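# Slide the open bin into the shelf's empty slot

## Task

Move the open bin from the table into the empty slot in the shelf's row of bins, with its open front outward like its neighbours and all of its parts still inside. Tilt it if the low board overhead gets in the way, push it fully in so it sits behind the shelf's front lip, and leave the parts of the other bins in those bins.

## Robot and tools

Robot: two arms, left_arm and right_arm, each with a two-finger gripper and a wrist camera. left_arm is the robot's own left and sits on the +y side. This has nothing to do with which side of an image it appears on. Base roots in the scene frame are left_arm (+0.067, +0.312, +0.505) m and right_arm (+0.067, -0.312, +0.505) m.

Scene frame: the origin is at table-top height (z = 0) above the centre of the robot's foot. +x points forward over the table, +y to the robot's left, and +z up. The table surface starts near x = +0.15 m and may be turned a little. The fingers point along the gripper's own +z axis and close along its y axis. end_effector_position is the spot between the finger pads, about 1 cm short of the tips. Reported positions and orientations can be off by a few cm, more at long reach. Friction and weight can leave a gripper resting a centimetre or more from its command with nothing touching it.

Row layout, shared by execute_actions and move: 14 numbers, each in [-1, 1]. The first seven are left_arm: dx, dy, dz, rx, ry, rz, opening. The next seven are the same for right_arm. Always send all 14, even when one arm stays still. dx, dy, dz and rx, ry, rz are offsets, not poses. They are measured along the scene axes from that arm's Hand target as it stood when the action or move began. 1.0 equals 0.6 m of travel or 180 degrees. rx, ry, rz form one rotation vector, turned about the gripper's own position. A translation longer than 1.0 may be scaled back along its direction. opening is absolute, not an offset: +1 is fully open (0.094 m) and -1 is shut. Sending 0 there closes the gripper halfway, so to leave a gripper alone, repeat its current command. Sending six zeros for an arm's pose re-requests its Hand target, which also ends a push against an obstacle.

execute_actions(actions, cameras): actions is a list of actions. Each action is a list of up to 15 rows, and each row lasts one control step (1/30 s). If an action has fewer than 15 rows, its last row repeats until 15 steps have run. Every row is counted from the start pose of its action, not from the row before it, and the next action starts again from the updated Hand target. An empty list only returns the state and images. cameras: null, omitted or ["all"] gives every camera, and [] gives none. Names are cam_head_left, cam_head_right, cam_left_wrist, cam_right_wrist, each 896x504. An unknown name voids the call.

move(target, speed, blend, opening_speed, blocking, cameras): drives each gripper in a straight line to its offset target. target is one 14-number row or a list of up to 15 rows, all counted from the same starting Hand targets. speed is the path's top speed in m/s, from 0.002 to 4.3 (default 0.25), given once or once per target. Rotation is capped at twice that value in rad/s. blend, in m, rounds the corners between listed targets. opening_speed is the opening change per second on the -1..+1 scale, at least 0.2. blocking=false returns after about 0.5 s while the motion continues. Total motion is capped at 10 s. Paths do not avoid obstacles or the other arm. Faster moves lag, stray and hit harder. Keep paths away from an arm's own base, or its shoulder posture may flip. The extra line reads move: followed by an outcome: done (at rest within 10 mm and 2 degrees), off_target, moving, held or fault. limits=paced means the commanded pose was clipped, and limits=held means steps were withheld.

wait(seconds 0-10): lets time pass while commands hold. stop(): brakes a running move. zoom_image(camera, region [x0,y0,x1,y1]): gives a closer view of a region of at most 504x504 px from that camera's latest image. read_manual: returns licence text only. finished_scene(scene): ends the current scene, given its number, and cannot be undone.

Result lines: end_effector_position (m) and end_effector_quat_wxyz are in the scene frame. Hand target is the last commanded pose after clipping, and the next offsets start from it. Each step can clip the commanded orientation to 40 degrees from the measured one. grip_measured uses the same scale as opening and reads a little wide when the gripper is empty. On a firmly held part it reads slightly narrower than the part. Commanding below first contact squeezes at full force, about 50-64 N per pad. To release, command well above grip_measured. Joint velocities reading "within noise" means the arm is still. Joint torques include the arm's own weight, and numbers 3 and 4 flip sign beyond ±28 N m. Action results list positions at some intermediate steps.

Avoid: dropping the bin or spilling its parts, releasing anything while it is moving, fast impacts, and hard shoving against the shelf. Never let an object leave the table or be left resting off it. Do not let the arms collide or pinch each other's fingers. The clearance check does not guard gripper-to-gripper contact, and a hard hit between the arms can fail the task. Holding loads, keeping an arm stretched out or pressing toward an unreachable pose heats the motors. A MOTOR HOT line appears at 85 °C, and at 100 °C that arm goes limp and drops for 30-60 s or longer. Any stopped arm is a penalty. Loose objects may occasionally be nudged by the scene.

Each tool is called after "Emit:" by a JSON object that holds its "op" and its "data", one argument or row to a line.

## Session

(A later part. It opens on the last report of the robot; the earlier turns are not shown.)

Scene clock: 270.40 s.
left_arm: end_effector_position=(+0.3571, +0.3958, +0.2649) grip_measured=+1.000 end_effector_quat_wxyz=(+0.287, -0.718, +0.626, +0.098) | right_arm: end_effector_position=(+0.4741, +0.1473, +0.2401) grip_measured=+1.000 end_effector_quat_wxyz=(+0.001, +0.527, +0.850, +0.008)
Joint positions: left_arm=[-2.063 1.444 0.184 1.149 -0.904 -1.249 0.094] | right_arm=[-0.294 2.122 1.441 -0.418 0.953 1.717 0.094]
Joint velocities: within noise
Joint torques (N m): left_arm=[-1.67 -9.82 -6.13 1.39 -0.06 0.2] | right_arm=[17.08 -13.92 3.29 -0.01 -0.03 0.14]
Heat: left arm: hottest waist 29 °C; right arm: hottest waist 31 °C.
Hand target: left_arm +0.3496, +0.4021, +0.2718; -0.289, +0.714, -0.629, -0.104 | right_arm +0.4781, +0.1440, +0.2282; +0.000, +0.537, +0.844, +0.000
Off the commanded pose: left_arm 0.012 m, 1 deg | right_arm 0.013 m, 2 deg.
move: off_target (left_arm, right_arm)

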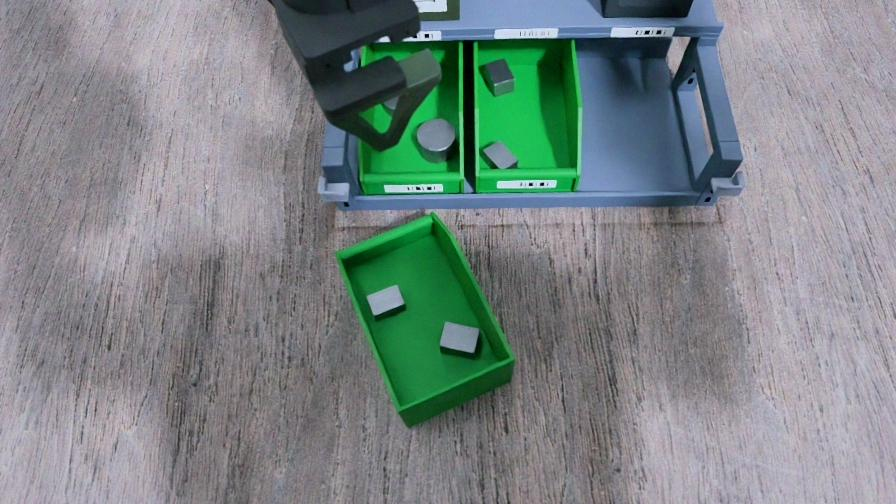

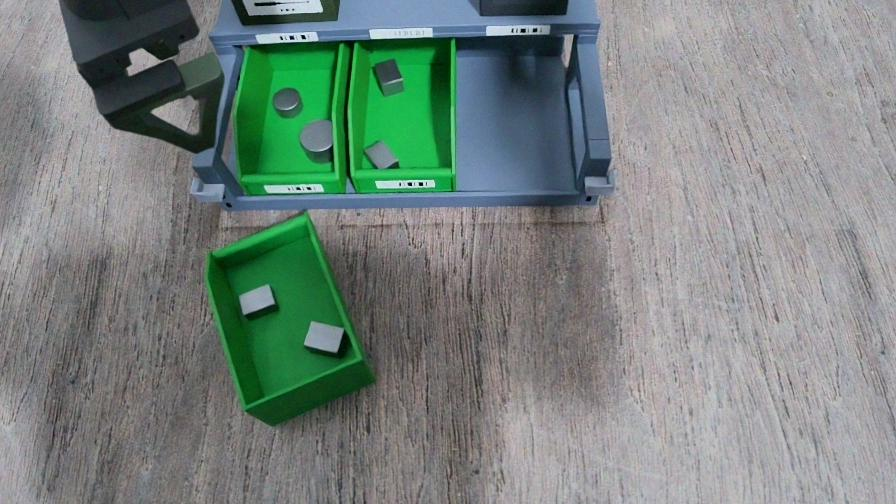

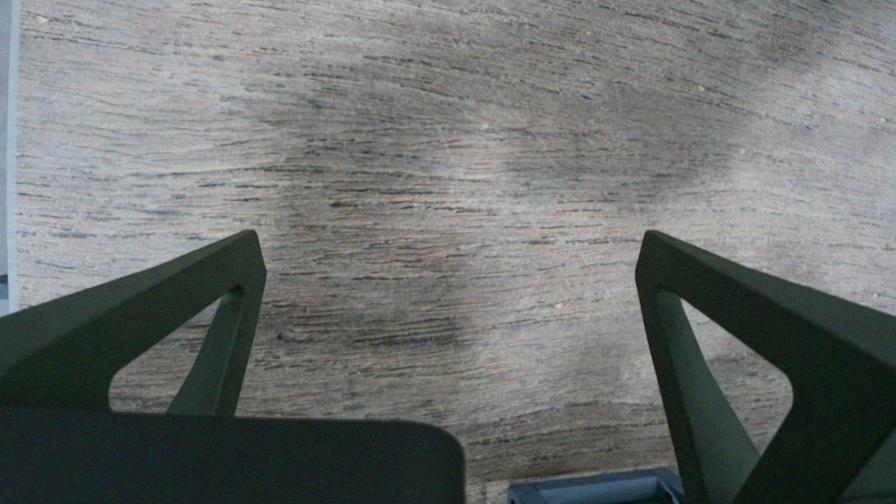

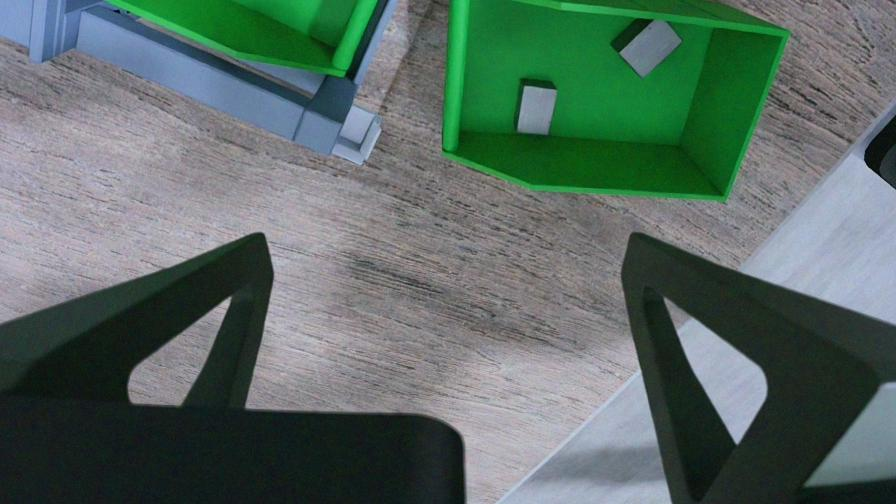

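Emit:
{"op": "move", "data": {
  "target": [0,0,0,0,0,0,1, -0.0218,0.035,-0.18,0,0,-0.02,1],
  "speed": 0.25
}}

Scene clock: 322.97 s.
left_arm: end_effector_position=(+0.3571, +0.3958, +0.2649) grip_measured=+1.000 end_effector_quat_wxyz=(+0.287, -0.718, +0.626, +0.098) | right_arm: end_effector_position=(+0.4560, +0.1653, +0.1218) grip_measured=+1.000 end_effector_quat_wxyz=(-0.002, +0.561, +0.828, -0.004)
Joint positions: left_arm=[-2.063 1.444 0.184 1.149 -0.904 -1.249 0.094] | right_arm=[-0.42 2.341 1.584 -0.239 0.895 1.649 0.094]
Joint velocities: within noise
Joint torques (N m): left_arm=[-1.67 -9.88 -6.13 1.37 -0.05 0.2] | right_arm=[19.02 -15.74 1.61 0.58 -0.02 -0.13]
Heat: left arm: hottest waist 28 °C; right arm: hottest waist 33 °C.
Hand target: left_arm +0.3496, +0.4021, +0.2718; -0.289, +0.715, -0.629, -0.104 | right_arm +0.4648, +0.1649, +0.1201; +0.000, +0.563, +0.826, -0.001
Off the commanded pose: left_arm 0.012 m, 1 deg | right_arm 0.009 m, 1 deg.
move: off_target (left_arm)

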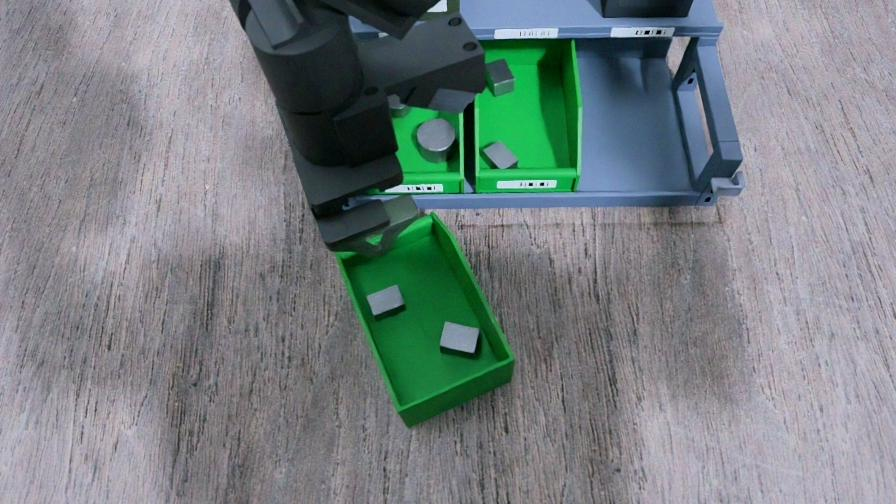

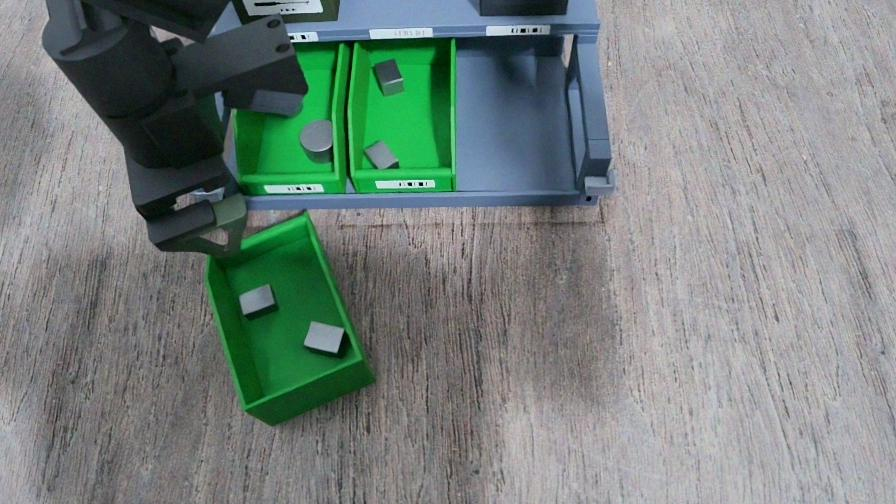

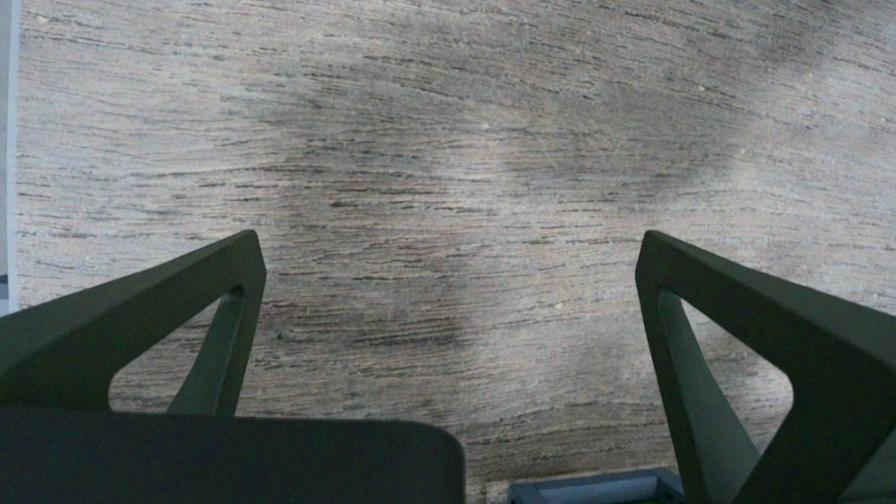

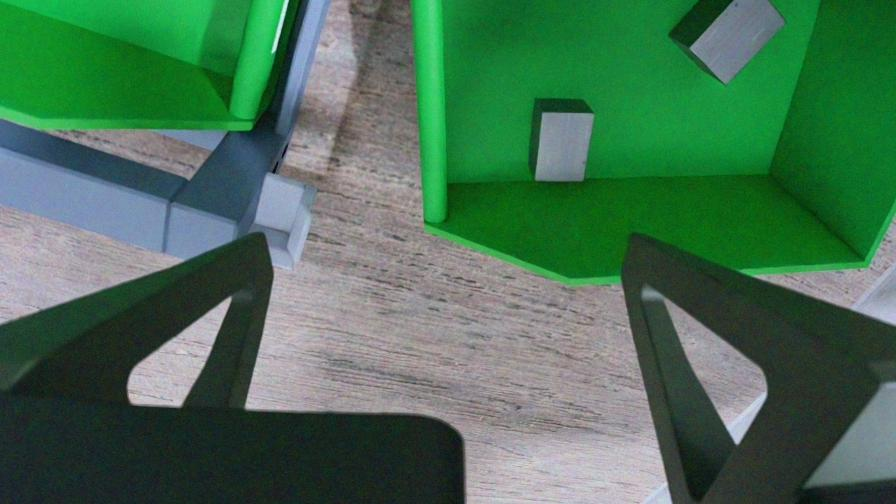

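Emit:
{"op": "move", "data": {
  "target": [
    [0,0,0,0,0,0,1, 0.0195,-0.0155,-0.03,0,0,0,-0.1],
    [0,0,0,0,0,0,1, 0.0195,-0.0155,-0.10,0,0,0,-0.1]
  ],
  "speed": 0.1
}}

Scene clock: 340.33 s.
left_arm: end_effector_position=(+0.3571, +0.3958, +0.2649) grip_measured=+1.000 end_effector_quat_wxyz=(+0.287, -0.718, +0.626, +0.098) | right_arm: end_effector_position=(+0.4717, +0.1613, +0.0696) grip_measured=-0.098 end_effector_quat_wxyz=(-0.003, +0.561, +0.828, +0.002)
Joint positions: left_arm=[-2.063 1.444 0.184 1.149 -0.904 -1.249 0.094] | right_arm=[-0.49 2.409 1.668 -0.171 0.847 1.548 0.042]
Joint velocities: within noise
Joint torques (N m): left_arm=[-1.67 -9.82 -6.11 1.37 -0.05 0.2] | right_arm=[18.14 -15.27 1.51 0.68 -0.03 -0.16]
Heat: left arm: hottest waist 28 °C; right arm: hottest waist 34 °C.
Hand target: left_arm +0.3496, +0.4021, +0.2718; -0.289, +0.715, -0.629, -0.104 | right_arm +0.4767, +0.1557, +0.0603; +0.000, +0.563, +0.826, +0.000
Off the commanded pose: left_arm 0.012 m, 1 deg | right_arm 0.012 m, 0 deg.
move: off_target (left_arm, right_arm)

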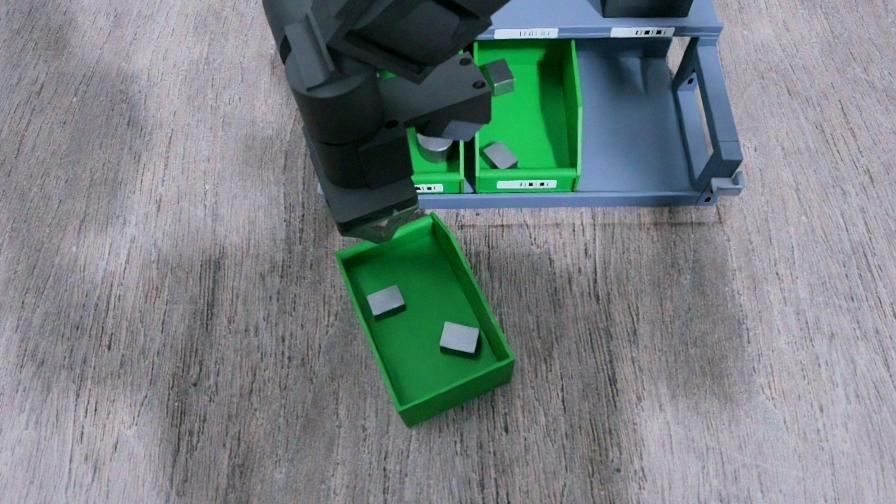

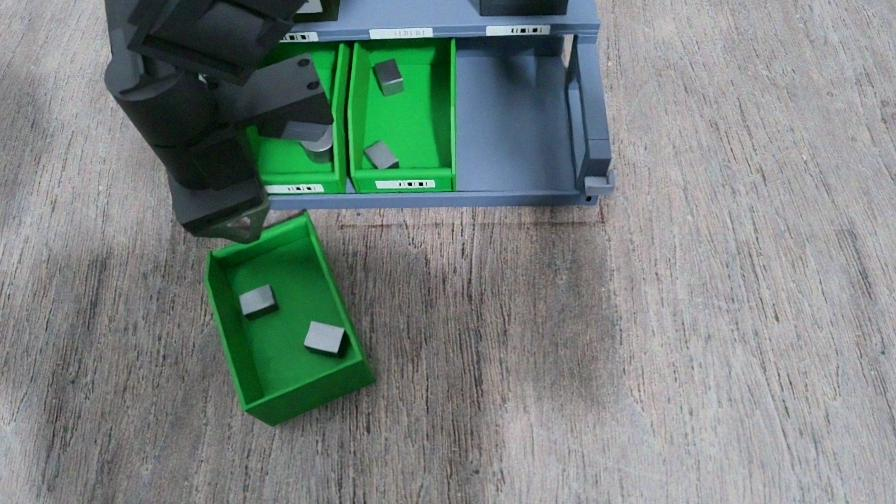

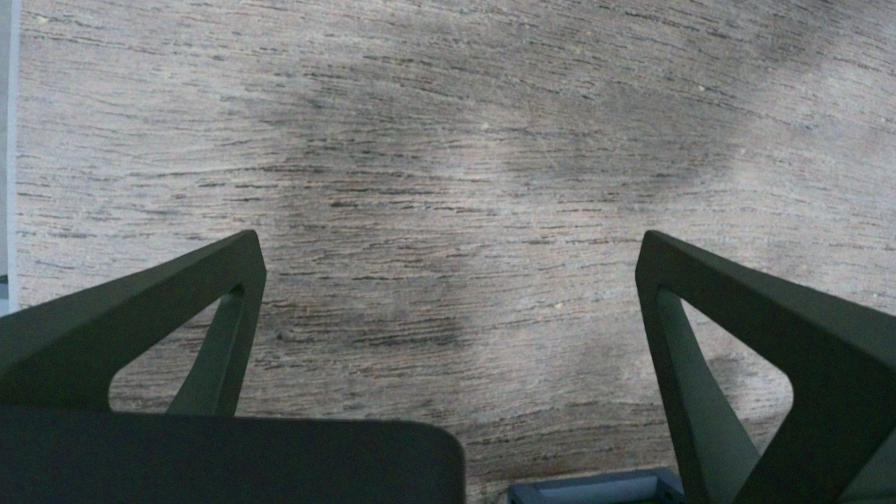

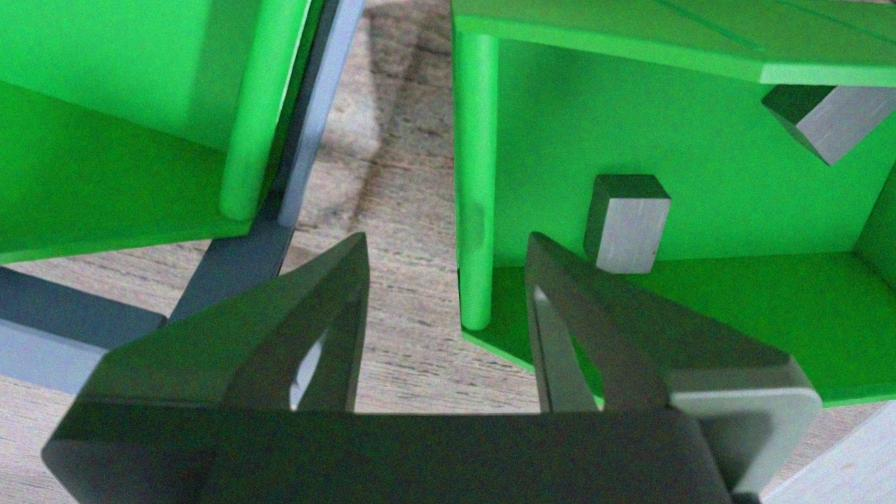

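Emit:
{"op": "move", "data": {
  "target": [
    [0,0,0,0,0,0,1, -0.0133,-0.0053,0.0,0,0,0,-0.1],
    [0,0,0,0,0,0,1, -0.0133,-0.0053,-0.05,0,0,0,-0.1]
  ],
  "speed": 0.08,
  "cameras": ["cam_head_left","cam_right_wrist"]
}}

Scene clock: 352.57 s.
left_arm: end_effector_position=(+0.3571, +0.3958, +0.2649) grip_measured=+1.000 end_effector_quat_wxyz=(+0.287, -0.718, +0.626, +0.098) | right_arm: end_effector_position=(+0.4743, +0.1558, +0.0437) grip_measured=-0.098 end_effector_quat_wxyz=(+0.001, +0.568, +0.823, +0.005)
Joint positions: left_arm=[-2.063 1.444 0.184 1.149 -0.904 -1.249 0.094] | right_arm=[-0.524 2.443 1.695 -0.121 0.829 1.515 0.042]
Joint velocities: within noise
Joint torques (N m): left_arm=[-1.73 -9.82 -6.15 1.39 -0.06 0.2] | right_arm=[18.08 -13.92 1.44 0.64 -0.13 -0.18]
Heat: left arm: hottest waist 28 °C; right arm: hottest waist 34 °C.
Hand target: left_arm +0.3496, +0.4021, +0.2718; -0.289, +0.715, -0.629, -0.104 | right_arm +0.4685, +0.1524, +0.0301; +0.000, +0.563, +0.826, -0.001
Off the commanded pose: left_arm 0.012 m, 1 deg | right_arm 0.015 m, 1 deg.
move: off_target (left_arm, right_arm)
Images, in order (width x height): cam_head_left 896x504, cam_right_wrist 896x504.

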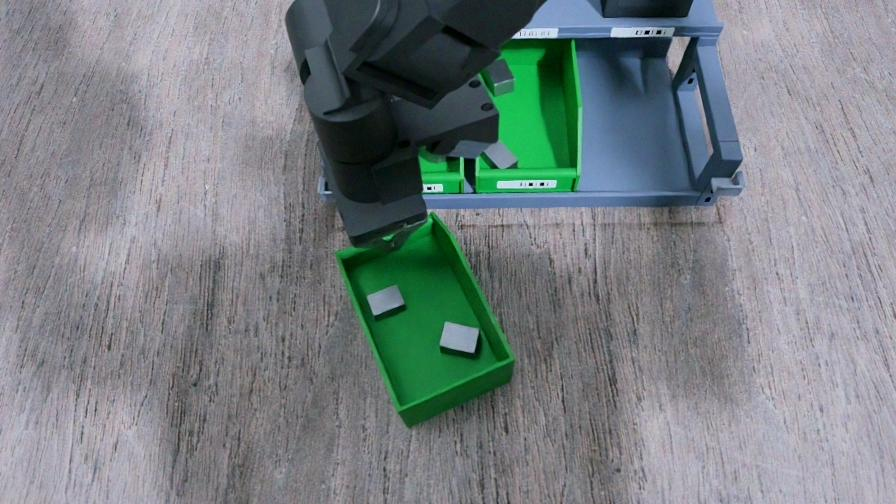

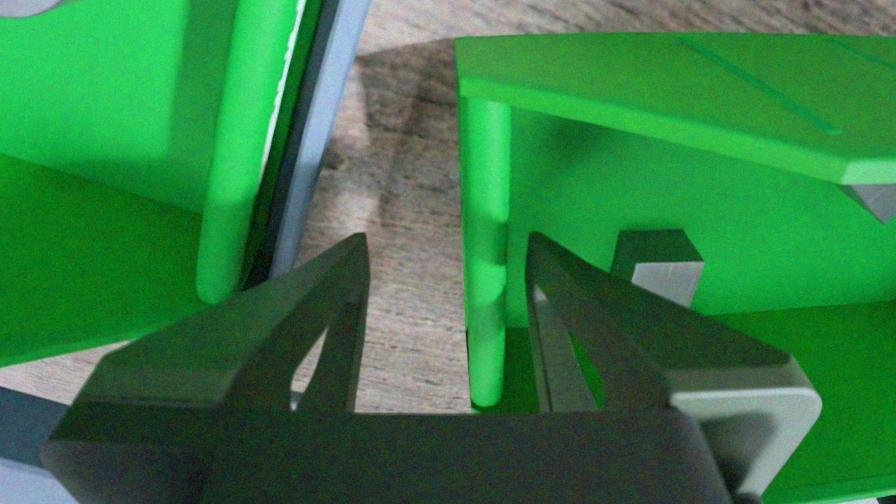

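Emit:
{"op": "move", "data": {
  "target": [
    [0,0,0,0,0,0,1, -0.0142,-0.0057,-0.01,0,0,0,-0.1],
    [0,0,0,0,0,0,1, -0.0142,-0.0057,-0.03,0,0,0,-0.1]
  ],
  "speed": 0.08,
  "cameras": ["cam_head_left","cam_right_wrist"]
}}

Scene clock: 360.83 s.
left_arm: end_effector_position=(+0.3571, +0.3958, +0.2649) grip_measured=+1.000 end_effector_quat_wxyz=(+0.287, -0.718, +0.626, +0.098) | right_arm: end_effector_position=(+0.4773, +0.1543, +0.0356) grip_measured=-0.098 end_effector_quat_wxyz=(+0.006, +0.573, +0.819, +0.011)
Joint positions: left_arm=[-2.063 1.444 0.184 1.149 -0.904 -1.249 0.094] | right_arm=[-0.535 2.452 1.7 -0.084 0.821 1.497 0.042]
Joint velocities: within noise
Joint torques (N m): left_arm=[-1.67 -9.88 -6.13 1.4 -0.05 0.2] | right_arm=[17.32 -12.28 1.33 0.68 -0.35 -0.25]
Heat: left arm: hottest waist 28 °C; right arm: hottest waist 34 °C.
Hand target: left_arm +0.3496, +0.4021, +0.2718; -0.289, +0.715, -0.629, -0.104 | right_arm +0.4602, +0.1490, +0.0122; +0.000, +0.563, +0.826, -0.001
Off the commanded pose: left_arm 0.012 m, 1 deg | right_arm 0.030 m, 2 deg.
move: off_target (left_arm, right_arm)
Images, in order (width x height): cam_head_left 896x504, cam_right_wrist 896x504.

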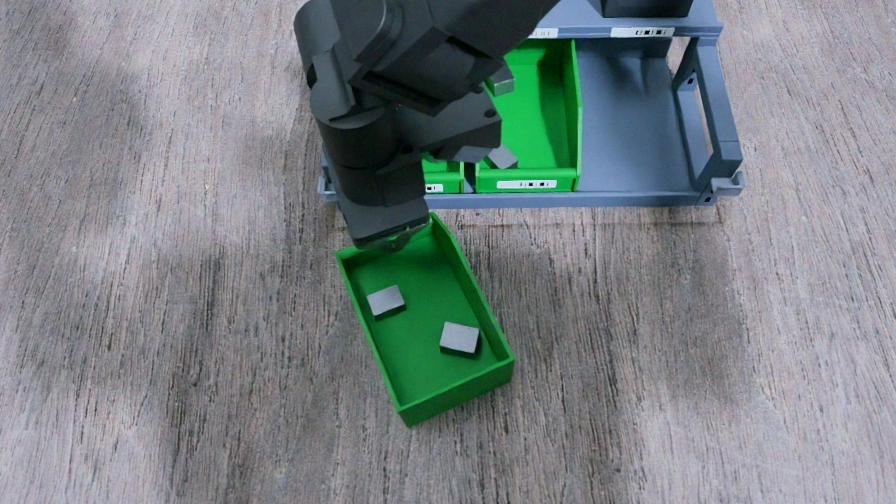

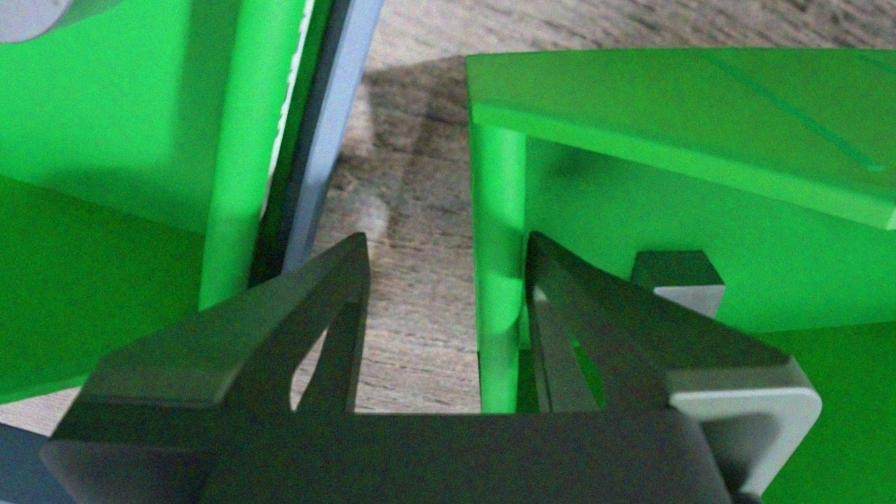

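Emit:
{"op": "zoom_image", "data": {
  "camera": "cam_right_wrist",
  "region": [240, 160, 640, 420]
}}

Emit:
{"op": "zoom_image", "data": {
  "camera": "cam_head_left",
  "region": [280, 80, 520, 280]
}}

Scaled by 1.260 from the camera's 896x504 image, which has a finer 1280x720 frame.

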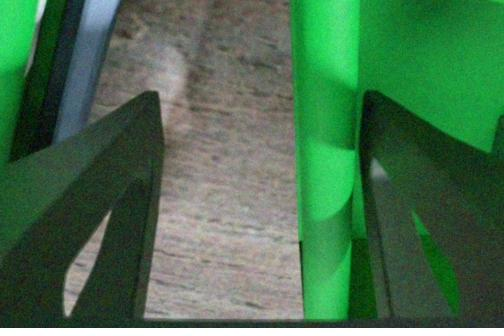

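Scaled by 2.100 from the camera's 896x504 image, which has a finer 1280x720 frame.

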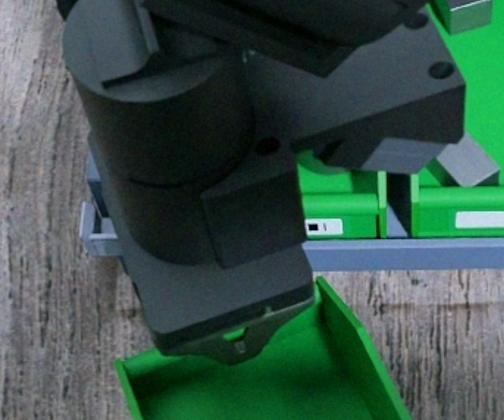

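Emit:
{"op": "move", "data": {
  "target": [
    [0,0,0,0,0,0,1, 0.016,0.002,0.22,0,0,0,-0.1],
    [0,0,0,0,0,0,1, -0.2408,-0.078,0.23,0,0,0,0.3]
  ],
  "speed": [0.1,0.25],
  "cameras": ["cam_head_left","cam_right_wrist"]
}}

Scene clock: 404.90 s.
left_arm: end_effector_position=(+0.3571, +0.3958, +0.2649) grip_measured=+1.000 end_effector_quat_wxyz=(+0.287, -0.718, +0.626, +0.098) | right_arm: end_effector_position=(+0.3184, +0.0948, +0.1420) grip_measured=+0.297 end_effector_quat_wxyz=(+0.000, +0.562, +0.827, -0.009)
Joint positions: left_arm=[-2.063 1.444 0.184 1.149 -0.904 -1.249 0.094] | right_arm=[-0.392 2.293 1.143 0.114 0.919 1.697 0.061]
Joint velocities: within noise
Joint torques (N m): left_arm=[-1.67 -9.88 -6.15 1.39 -0.05 0.2] | right_arm=[18.14 -12.22 -1.25 0.68 0.19 0.12]
Heat: left arm: hottest waist 28 °C; right arm: hottest waist 35 °C.
Hand target: left_arm +0.3496, +0.4021, +0.2718; -0.289, +0.715, -0.629, -0.104 | right_arm +0.3155, +0.1023, +0.1502; +0.000, +0.563, +0.826, +0.000
Off the commanded pose: left_arm 0.012 m, 1 deg | right_arm 0.011 m, 1 deg.
move: off_target (left_arm, right_arm); target 2's new opening was sent with right_arm's hand 0.011 m and 1 deg from that target
Images, in order (width x height): cam_head_left 896x504, cam_right_wrist 896x504.

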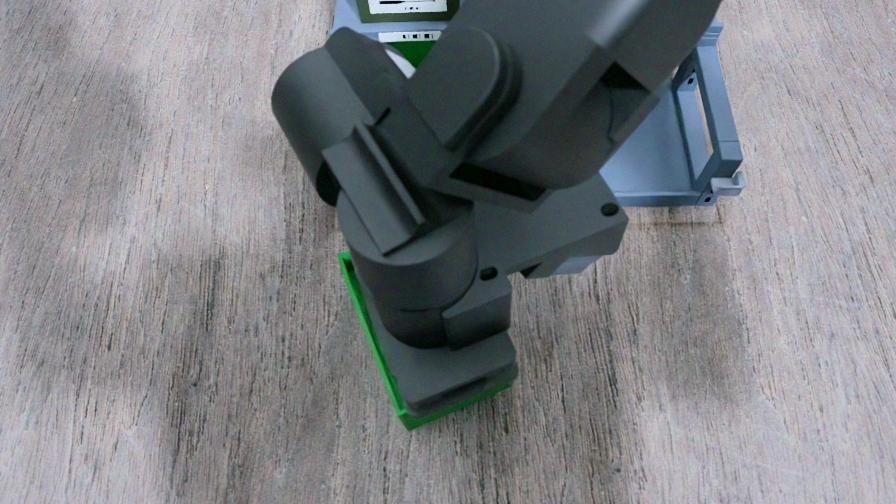

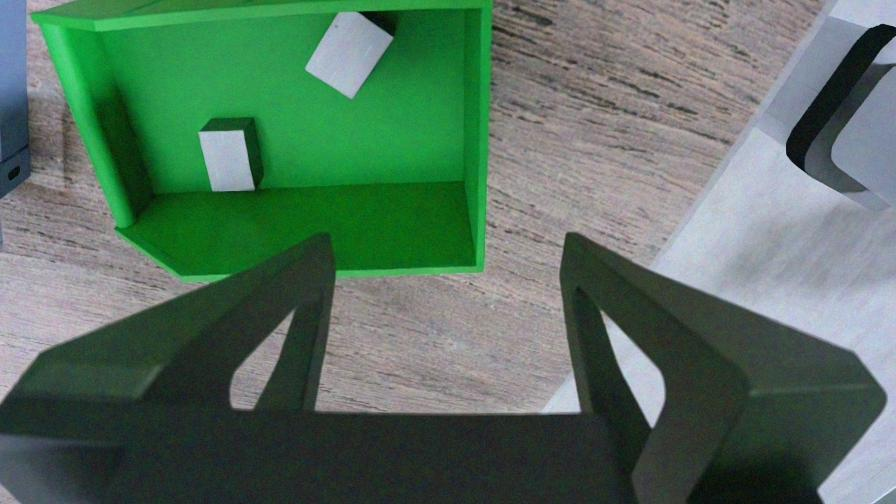

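Emit:
{"op": "move", "data": {
  "target": [
    [0,0,0,0,0,0,1, 0.0742,-0.26,0.0,0,0,0,-1],
    [0,0,0,0,0,0,1, 0.0742,-0.26,-0.15,0,0,0,-1]
  ],
  "speed": [0.2,0.1],
  "cameras": ["cam_head_left","cam_head_right","cam_right_wrist"]
}}

Scene clock: 422.77 s.
left_arm: end_effector_position=(+0.3571, +0.3958, +0.2649) grip_measured=+1.000 end_effector_quat_wxyz=(+0.287, -0.718, +0.626, +0.098) | right_arm: end_effector_position=(+0.3602, -0.0490, +0.0672) grip_measured=-0.981 end_effector_quat_wxyz=(-0.002, +0.564, +0.826, +0.003)
Joint positions: left_arm=[-2.063 1.444 0.184 1.149 -0.904 -1.249 0.094] | right_arm=[-0.715 2.155 0.941 0.467 0.694 1.321 0.001]
Joint velocities: within noise
Joint torques (N m): left_arm=[-1.67 -9.82 -6.15 1.39 -0.06 0.2] | right_arm=[10.99 -11.34 -2.43 0.75 -0.04 -0.14]
Heat: left arm: hottest waist 28 °C; right arm: hottest waist 35 °C.
Hand target: left_arm +0.3496, +0.4021, +0.2718; -0.289, +0.715, -0.629, -0.104 | right_arm +0.3600, -0.0537, +0.0603; +0.000, +0.563, +0.826, -0.001
Off the commanded pose: left_arm 0.012 m, 1 deg | right_arm 0.008 m, 0 deg.
move: off_target (left_arm)
Images, in order (width x height): cam_head_left 896x504, cam_head_right 896x504, cam_right_wrist 896x504.

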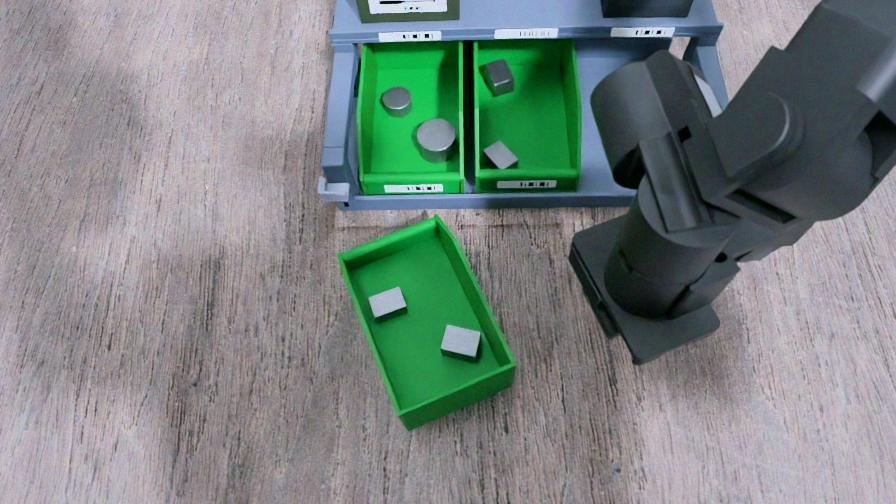

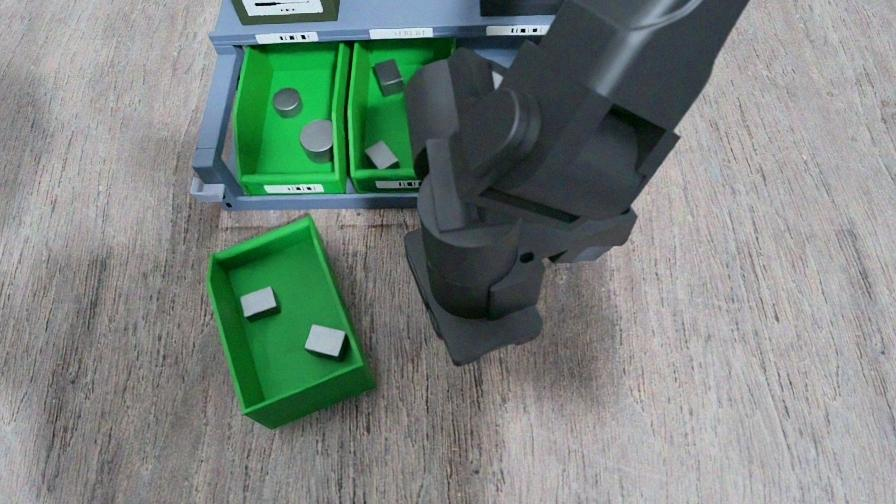

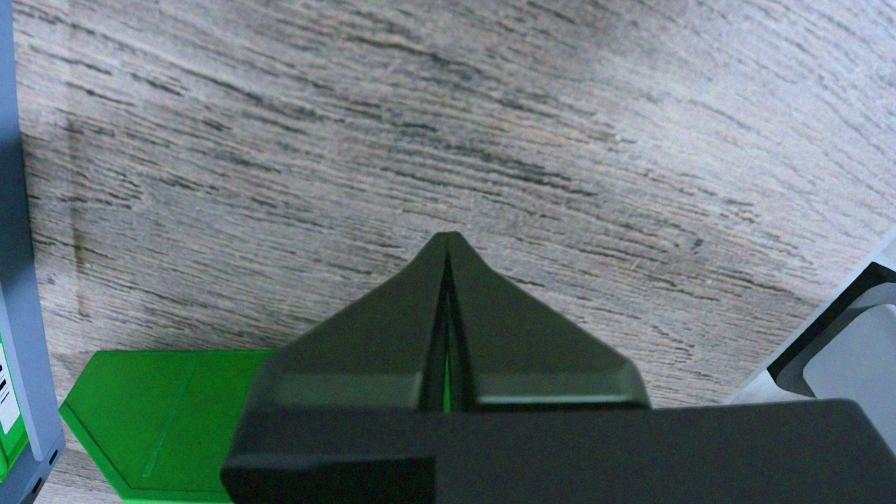

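Emit:
{"op": "move", "data": {
  "target": [0,0,0,0,0,0,1, 0,0,-0.0417,0,0,0,-1],
  "speed": 0.05,
  "cameras": ["cam_right_wrist"]
}}

Emit:
{"op": "move", "data": {
  "target": [0,0,0,0,0,0,1, 0,0,-0.0167,0,0,0,-1],
  "speed": 0.05,
  "cameras": ["cam_right_wrist"]
}}

Scene clock: 427.93 s.
left_arm: end_effector_position=(+0.3571, +0.3958, +0.2649) grip_measured=+1.000 end_effector_quat_wxyz=(+0.287, -0.718, +0.626, +0.098) | right_arm: end_effector_position=(+0.3607, -0.0480, +0.0427) grip_measured=-0.981 end_effector_quat_wxyz=(-0.002, +0.564, +0.826, +0.004)
Joint positions: left_arm=[-2.063 1.444 0.184 1.149 -0.904 -1.248 0.094] | right_arm=[-0.746 2.205 0.992 0.485 0.67 1.293 0.001]
Joint velocities: within noise
Joint torques (N m): left_arm=[-1.61 -9.88 -6.13 1.39 -0.05 0.2] | right_arm=[10.87 -11.34 -2.56 0.84 -0.06 -0.14]
Heat: left arm: hottest waist 28 °C; right arm: hottest waist 34 °C.
Hand target: left_arm +0.3496, +0.4021, +0.2718; -0.289, +0.714, -0.629, -0.104 | right_arm +0.3601, -0.0538, +0.0351; +0.000, +0.563, +0.826, +0.000
Off the commanded pose: left_arm 0.012 m, 1 deg | right_arm 0.009 m, 1 deg.
move: off_target (left_arm)
Images, in order (width x height): cam_right_wrist 896x504.

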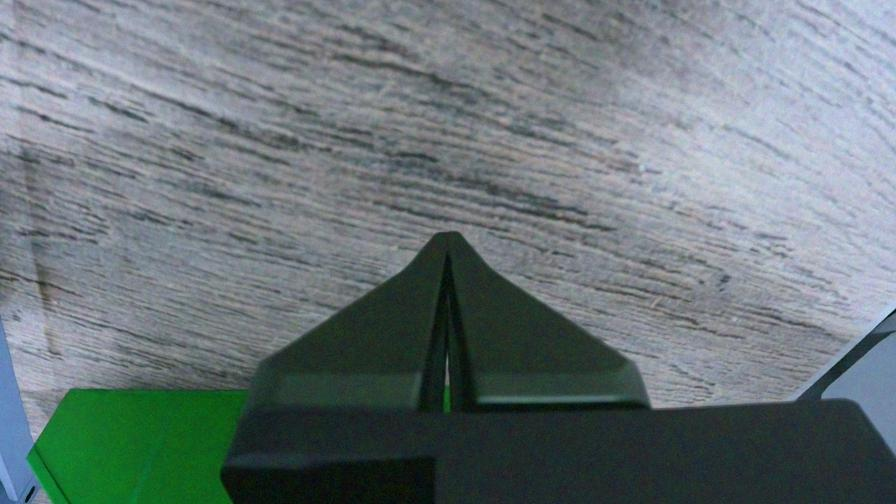

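Scene clock: 428.80 s.
left_arm: end_effector_position=(+0.3571, +0.3958, +0.2649) grip_measured=+1.000 end_effector_quat_wxyz=(+0.287, -0.718, +0.626, +0.098) | right_arm: end_effector_position=(+0.3611, -0.0473, +0.0333) grip_measured=-0.981 end_effector_quat_wxyz=(-0.002, +0.564, +0.826, +0.004)
Joint positions: left_arm=[-2.063 1.444 0.184 1.149 -0.904 -1.248 0.094] | right_arm=[-0.757 2.224 1.012 0.49 0.661 1.283 0.001]
Joint velocities: within noise
Joint torques (N m): left_arm=[-1.73 -9.82 -6.13 1.39 -0.06 0.2] | right_arm=[10.87 -11.11 -2.5 0.76 -0.05 -0.15]
Heat: left arm: hottest waist 28 °C; right arm: hottest waist 34 °C.
Hand target: left_arm +0.3496, +0.4021, +0.2718; -0.289, +0.714, -0.629, -0.104 | right_arm +0.3602, -0.0538, +0.0252; +0.000, +0.563, +0.826, +0.000
Off the commanded pose: left_arm 0.012 m, 1 deg | right_arm 0.010 m, 1 deg.
move: off_target (left_arm)
Images, in order (width x height): cam_right_wrist 896x504.

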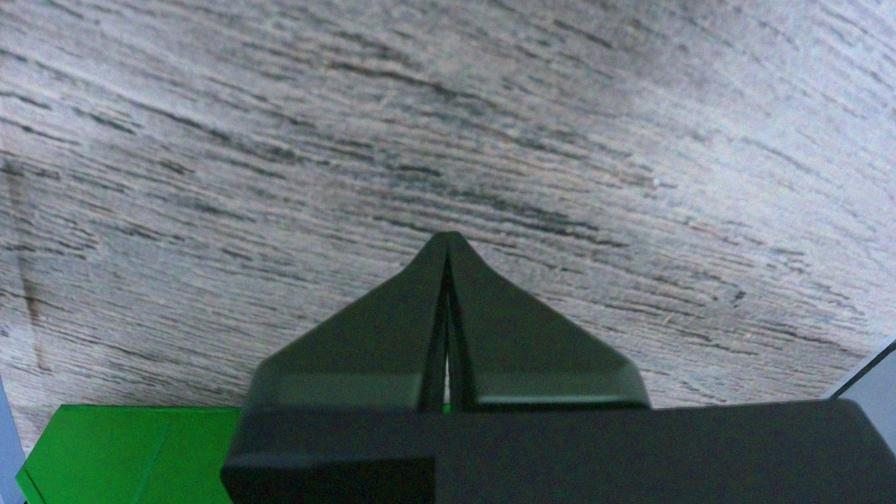

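Emit:
{"op": "move", "data": {
  "target": [0,0,0,0,0,0,1, 0,0,-0.0117,0,0,0,-1],
  "speed": 0.03,
  "cameras": []
}}

Emit:
{"op": "move", "data": {
  "target": [0,0,0,0,0,0,1, 0,0,-0.0117,0,0,0,-1],
  "speed": 0.03,
  "cameras": []
}}

Emit:
{"op": "move", "data": {
  "target": [0,0,0,0,0,0,1, 0,0,-0.0117,0,0,0,-1],
  "speed": 0.03,
  "cameras": ["cam_right_wrist"]
}}

Scene clock: 433.43 s.
left_arm: end_effector_position=(+0.3571, +0.3958, +0.2649) grip_measured=+1.000 end_effector_quat_wxyz=(+0.287, -0.718, +0.626, +0.098) | right_arm: end_effector_position=(+0.3616, -0.0470, +0.0266) grip_measured=-0.981 end_effector_quat_wxyz=(-0.002, +0.564, +0.826, +0.004)
Joint positions: left_arm=[-2.063 1.444 0.184 1.149 -0.904 -1.248 0.094] | right_arm=[-0.766 2.238 1.028 0.493 0.654 1.276 0.001]
Joint velocities: within noise
Joint torques (N m): left_arm=[-1.67 -9.76 -6.15 1.37 -0.05 0.2] | right_arm=[10.81 -11.22 -2.58 0.79 -0.04 -0.15]
Heat: left arm: hottest waist 28 °C; right arm: hottest waist 34 °C.
Hand target: left_arm +0.3496, +0.4021, +0.2718; -0.289, +0.714, -0.629, -0.104 | right_arm +0.3602, -0.0538, +0.0182; +0.000, +0.563, +0.826, +0.000
Off the commanded pose: left_arm 0.012 m, 1 deg | right_arm 0.011 m, 1 deg.
move: off_target (left_arm, right_arm)
No camera images: "cameras" was empty.

Scene clock: 434.27 s.
left_arm: end_effector_position=(+0.3571, +0.3958, +0.2649) grip_measured=+1.000 end_effector_quat_wxyz=(+0.287, -0.718, +0.626, +0.098) | right_arm: end_effector_position=(+0.3617, -0.0468, +0.0195) grip_measured=-0.981 end_effector_quat_wxyz=(-0.002, +0.564, +0.826, +0.005)
Joint positions: left_arm=[-2.063 1.444 0.184 1.149 -0.904 -1.248 0.094] | right_arm=[-0.774 2.252 1.043 0.496 0.648 1.269 0.001]
Joint velocities: within noise
Joint torques (N m): left_arm=[-1.61 -9.82 -6.15 1.39 -0.06 0.2] | right_arm=[10.93 -11.22 -2.63 0.77 -0.05 -0.16]
Heat: left arm: hottest waist 28 °C; right arm: hottest waist 34 °C.
Hand target: left_arm +0.3496, +0.4021, +0.2718; -0.289, +0.714, -0.629, -0.104 | right_arm +0.3603, -0.0537, +0.0111; +0.000, +0.563, +0.826, +0.000
Off the commanded pose: left_arm 0.012 m, 1 deg | right_arm 0.011 m, 1 deg.
move: off_target (left_arm, right_arm)
No camera images: "cameras" was empty.

Scene clock: 435.07 s.
left_arm: end_effector_position=(+0.3571, +0.3958, +0.2649) grip_measured=+1.000 end_effector_quat_wxyz=(+0.287, -0.718, +0.626, +0.098) | right_arm: end_effector_position=(+0.3616, -0.0467, +0.0127) grip_measured=-0.981 end_effector_quat_wxyz=(-0.002, +0.564, +0.826, +0.004)
Joint positions: left_arm=[-2.063 1.444 0.184 1.149 -0.904 -1.248 0.094] | right_arm=[-0.782 2.266 1.058 0.498 0.642 1.262 0.001]
Joint velocities: within noise
Joint torques (N m): left_arm=[-1.61 -9.88 -6.15 1.37 -0.06 0.2] | right_arm=[10.93 -11.16 -2.56 0.77 -0.06 -0.14]
Heat: left arm: hottest waist 28 °C; right arm: hottest waist 34 °C.
Hand target: left_arm +0.3496, +0.4021, +0.2718; -0.289, +0.714, -0.629, -0.104 | right_arm +0.3601, -0.0537, +0.0041; +0.000, +0.563, +0.826, +0.000
Off the commanded pose: left_arm 0.012 m, 1 deg | right_arm 0.011 m, 1 deg.
move: off_target (left_arm, right_arm)
Images, in order (width x height): cam_right_wrist 896x504.

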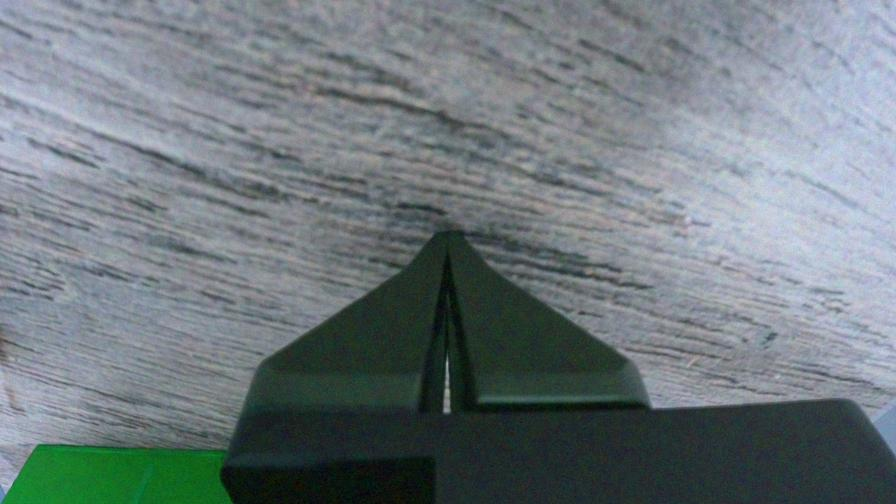

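Emit:
{"op": "move", "data": {
  "target": [0,0,0,0,0,0,1, 0,0,-0.01,0,0,0,-1],
  "speed": 0.03,
  "cameras": []
}}

Emit:
{"op": "move", "data": {
  "target": [0,0,0,0,0,0,1, 0,0,-0.01,0,0,0,-1],
  "speed": 0.03,
  "cameras": ["cam_right_wrist"]
}}

Scene clock: 439.67 s.
left_arm: end_effector_position=(+0.3571, +0.3958, +0.2649) grip_measured=+1.000 end_effector_quat_wxyz=(+0.287, -0.718, +0.626, +0.098) | right_arm: end_effector_position=(+0.3620, -0.0462, +0.0124) grip_measured=-0.982 end_effector_quat_wxyz=(-0.002, +0.562, +0.827, +0.005)
Joint positions: left_arm=[-2.063 1.444 0.184 1.149 -0.904 -1.248 0.094] | right_arm=[-0.782 2.266 1.06 0.498 0.64 1.258 0.001]
Joint velocities: within noise
Joint torques (N m): left_arm=[-1.73 -9.82 -6.13 1.39 -0.06 0.2] | right_arm=[10.4 -10.23 -1.76 0.83 -0.22 -0.16]
Heat: left arm: hottest waist 28 °C; right arm: hottest waist 34 °C.
Hand target: left_arm +0.3496, +0.4021, +0.2718; -0.289, +0.714, -0.629, -0.104 | right_arm +0.3602, -0.0537, -0.0019; +0.000, +0.563, +0.826, +0.000
Off the commanded pose: left_arm 0.012 m, 1 deg | right_arm 0.016 m, 1 deg.
move: off_target (left_arm, right_arm)
No camera images: "cameras" was empty.

Scene clock: 440.37 s.
left_arm: end_effector_position=(+0.3571, +0.3958, +0.2649) grip_measured=+1.000 end_effector_quat_wxyz=(+0.287, -0.718, +0.626, +0.098) | right_arm: end_effector_position=(+0.3622, -0.0460, +0.0120) grip_measured=-0.982 end_effector_quat_wxyz=(-0.002, +0.560, +0.828, +0.005)
Joint positions: left_arm=[-2.063 1.444 0.184 1.149 -0.904 -1.248 0.094] | right_arm=[-0.782 2.267 1.061 0.498 0.641 1.253 0.001]
Joint velocities: within noise
Joint torques (N m): left_arm=[-1.67 -9.88 -6.13 1.39 -0.06 0.2] | right_arm=[9.82 -9.47 -0.98 0.91 -0.47 -0.16]
Heat: left arm: hottest waist 28 °C; right arm: hottest waist 34 °C.
Hand target: left_arm +0.3496, +0.4021, +0.2718; -0.289, +0.714, -0.629, -0.104 | right_arm +0.3601, -0.0536, -0.0078; +0.000, +0.563, +0.826, +0.000
Off the commanded pose: left_arm 0.012 m, 1 deg | right_arm 0.021 m, 1 deg.
move: off_target (left_arm, right_arm)
Images, in order (width x height): cam_right_wrist 896x504.

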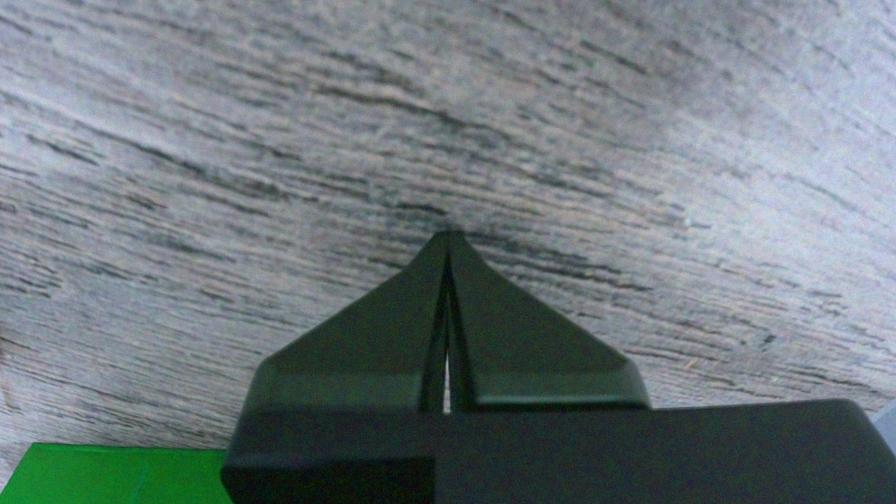

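Emit:
{"op": "move", "data": {
  "target": [
    [0,0,0,0,0,0,1, 0,0,0.263,0,0,0,-1],
    [0,0,0,0,0,0,1, -0.0902,0.2477,0.263,0,0,0,-0.1]
  ],
  "speed": [0.2,0.2],
  "cameras": ["cam_right_wrist"]
}}

Scene clock: 463.77 s.
left_arm: end_effector_position=(+0.3571, +0.3958, +0.2649) grip_measured=+1.000 end_effector_quat_wxyz=(+0.287, -0.718, +0.626, +0.098) | right_arm: end_effector_position=(+0.3088, +0.0889, +0.1462) grip_measured=-0.103 end_effector_quat_wxyz=(+0.001, +0.563, +0.826, -0.003)
Joint positions: left_arm=[-2.063 1.444 0.184 1.149 -0.904 -1.248 0.094] | right_arm=[-0.387 2.289 1.101 0.167 0.917 1.69 0.042]
Joint velocities: within noise
Joint torques (N m): left_arm=[-1.67 -9.88 -6.15 1.39 -0.06 0.2] | right_arm=[17.2 -11.58 -0.54 -0.03 0.18 0.14]
Heat: left arm: hottest waist 28 °C; right arm: hottest waist 33 °C.
Hand target: left_arm +0.3496, +0.4021, +0.2718; -0.289, +0.714, -0.629, -0.104 | right_arm +0.3061, +0.0950, +0.1499; +0.000, +0.563, +0.826, +0.000
Off the commanded pose: left_arm 0.012 m, 1 deg | right_arm 0.008 m, 0 deg.
move: off_target (left_arm)
Images, in order (width x height): cam_right_wrist 896x504.

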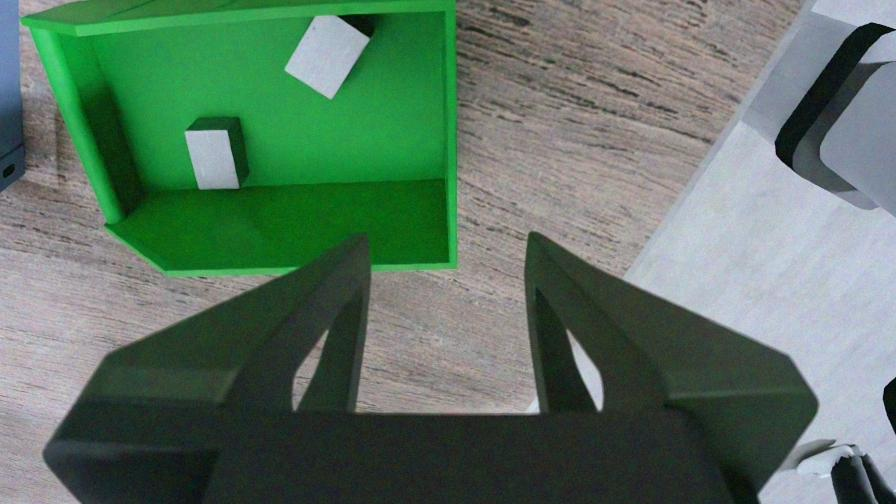

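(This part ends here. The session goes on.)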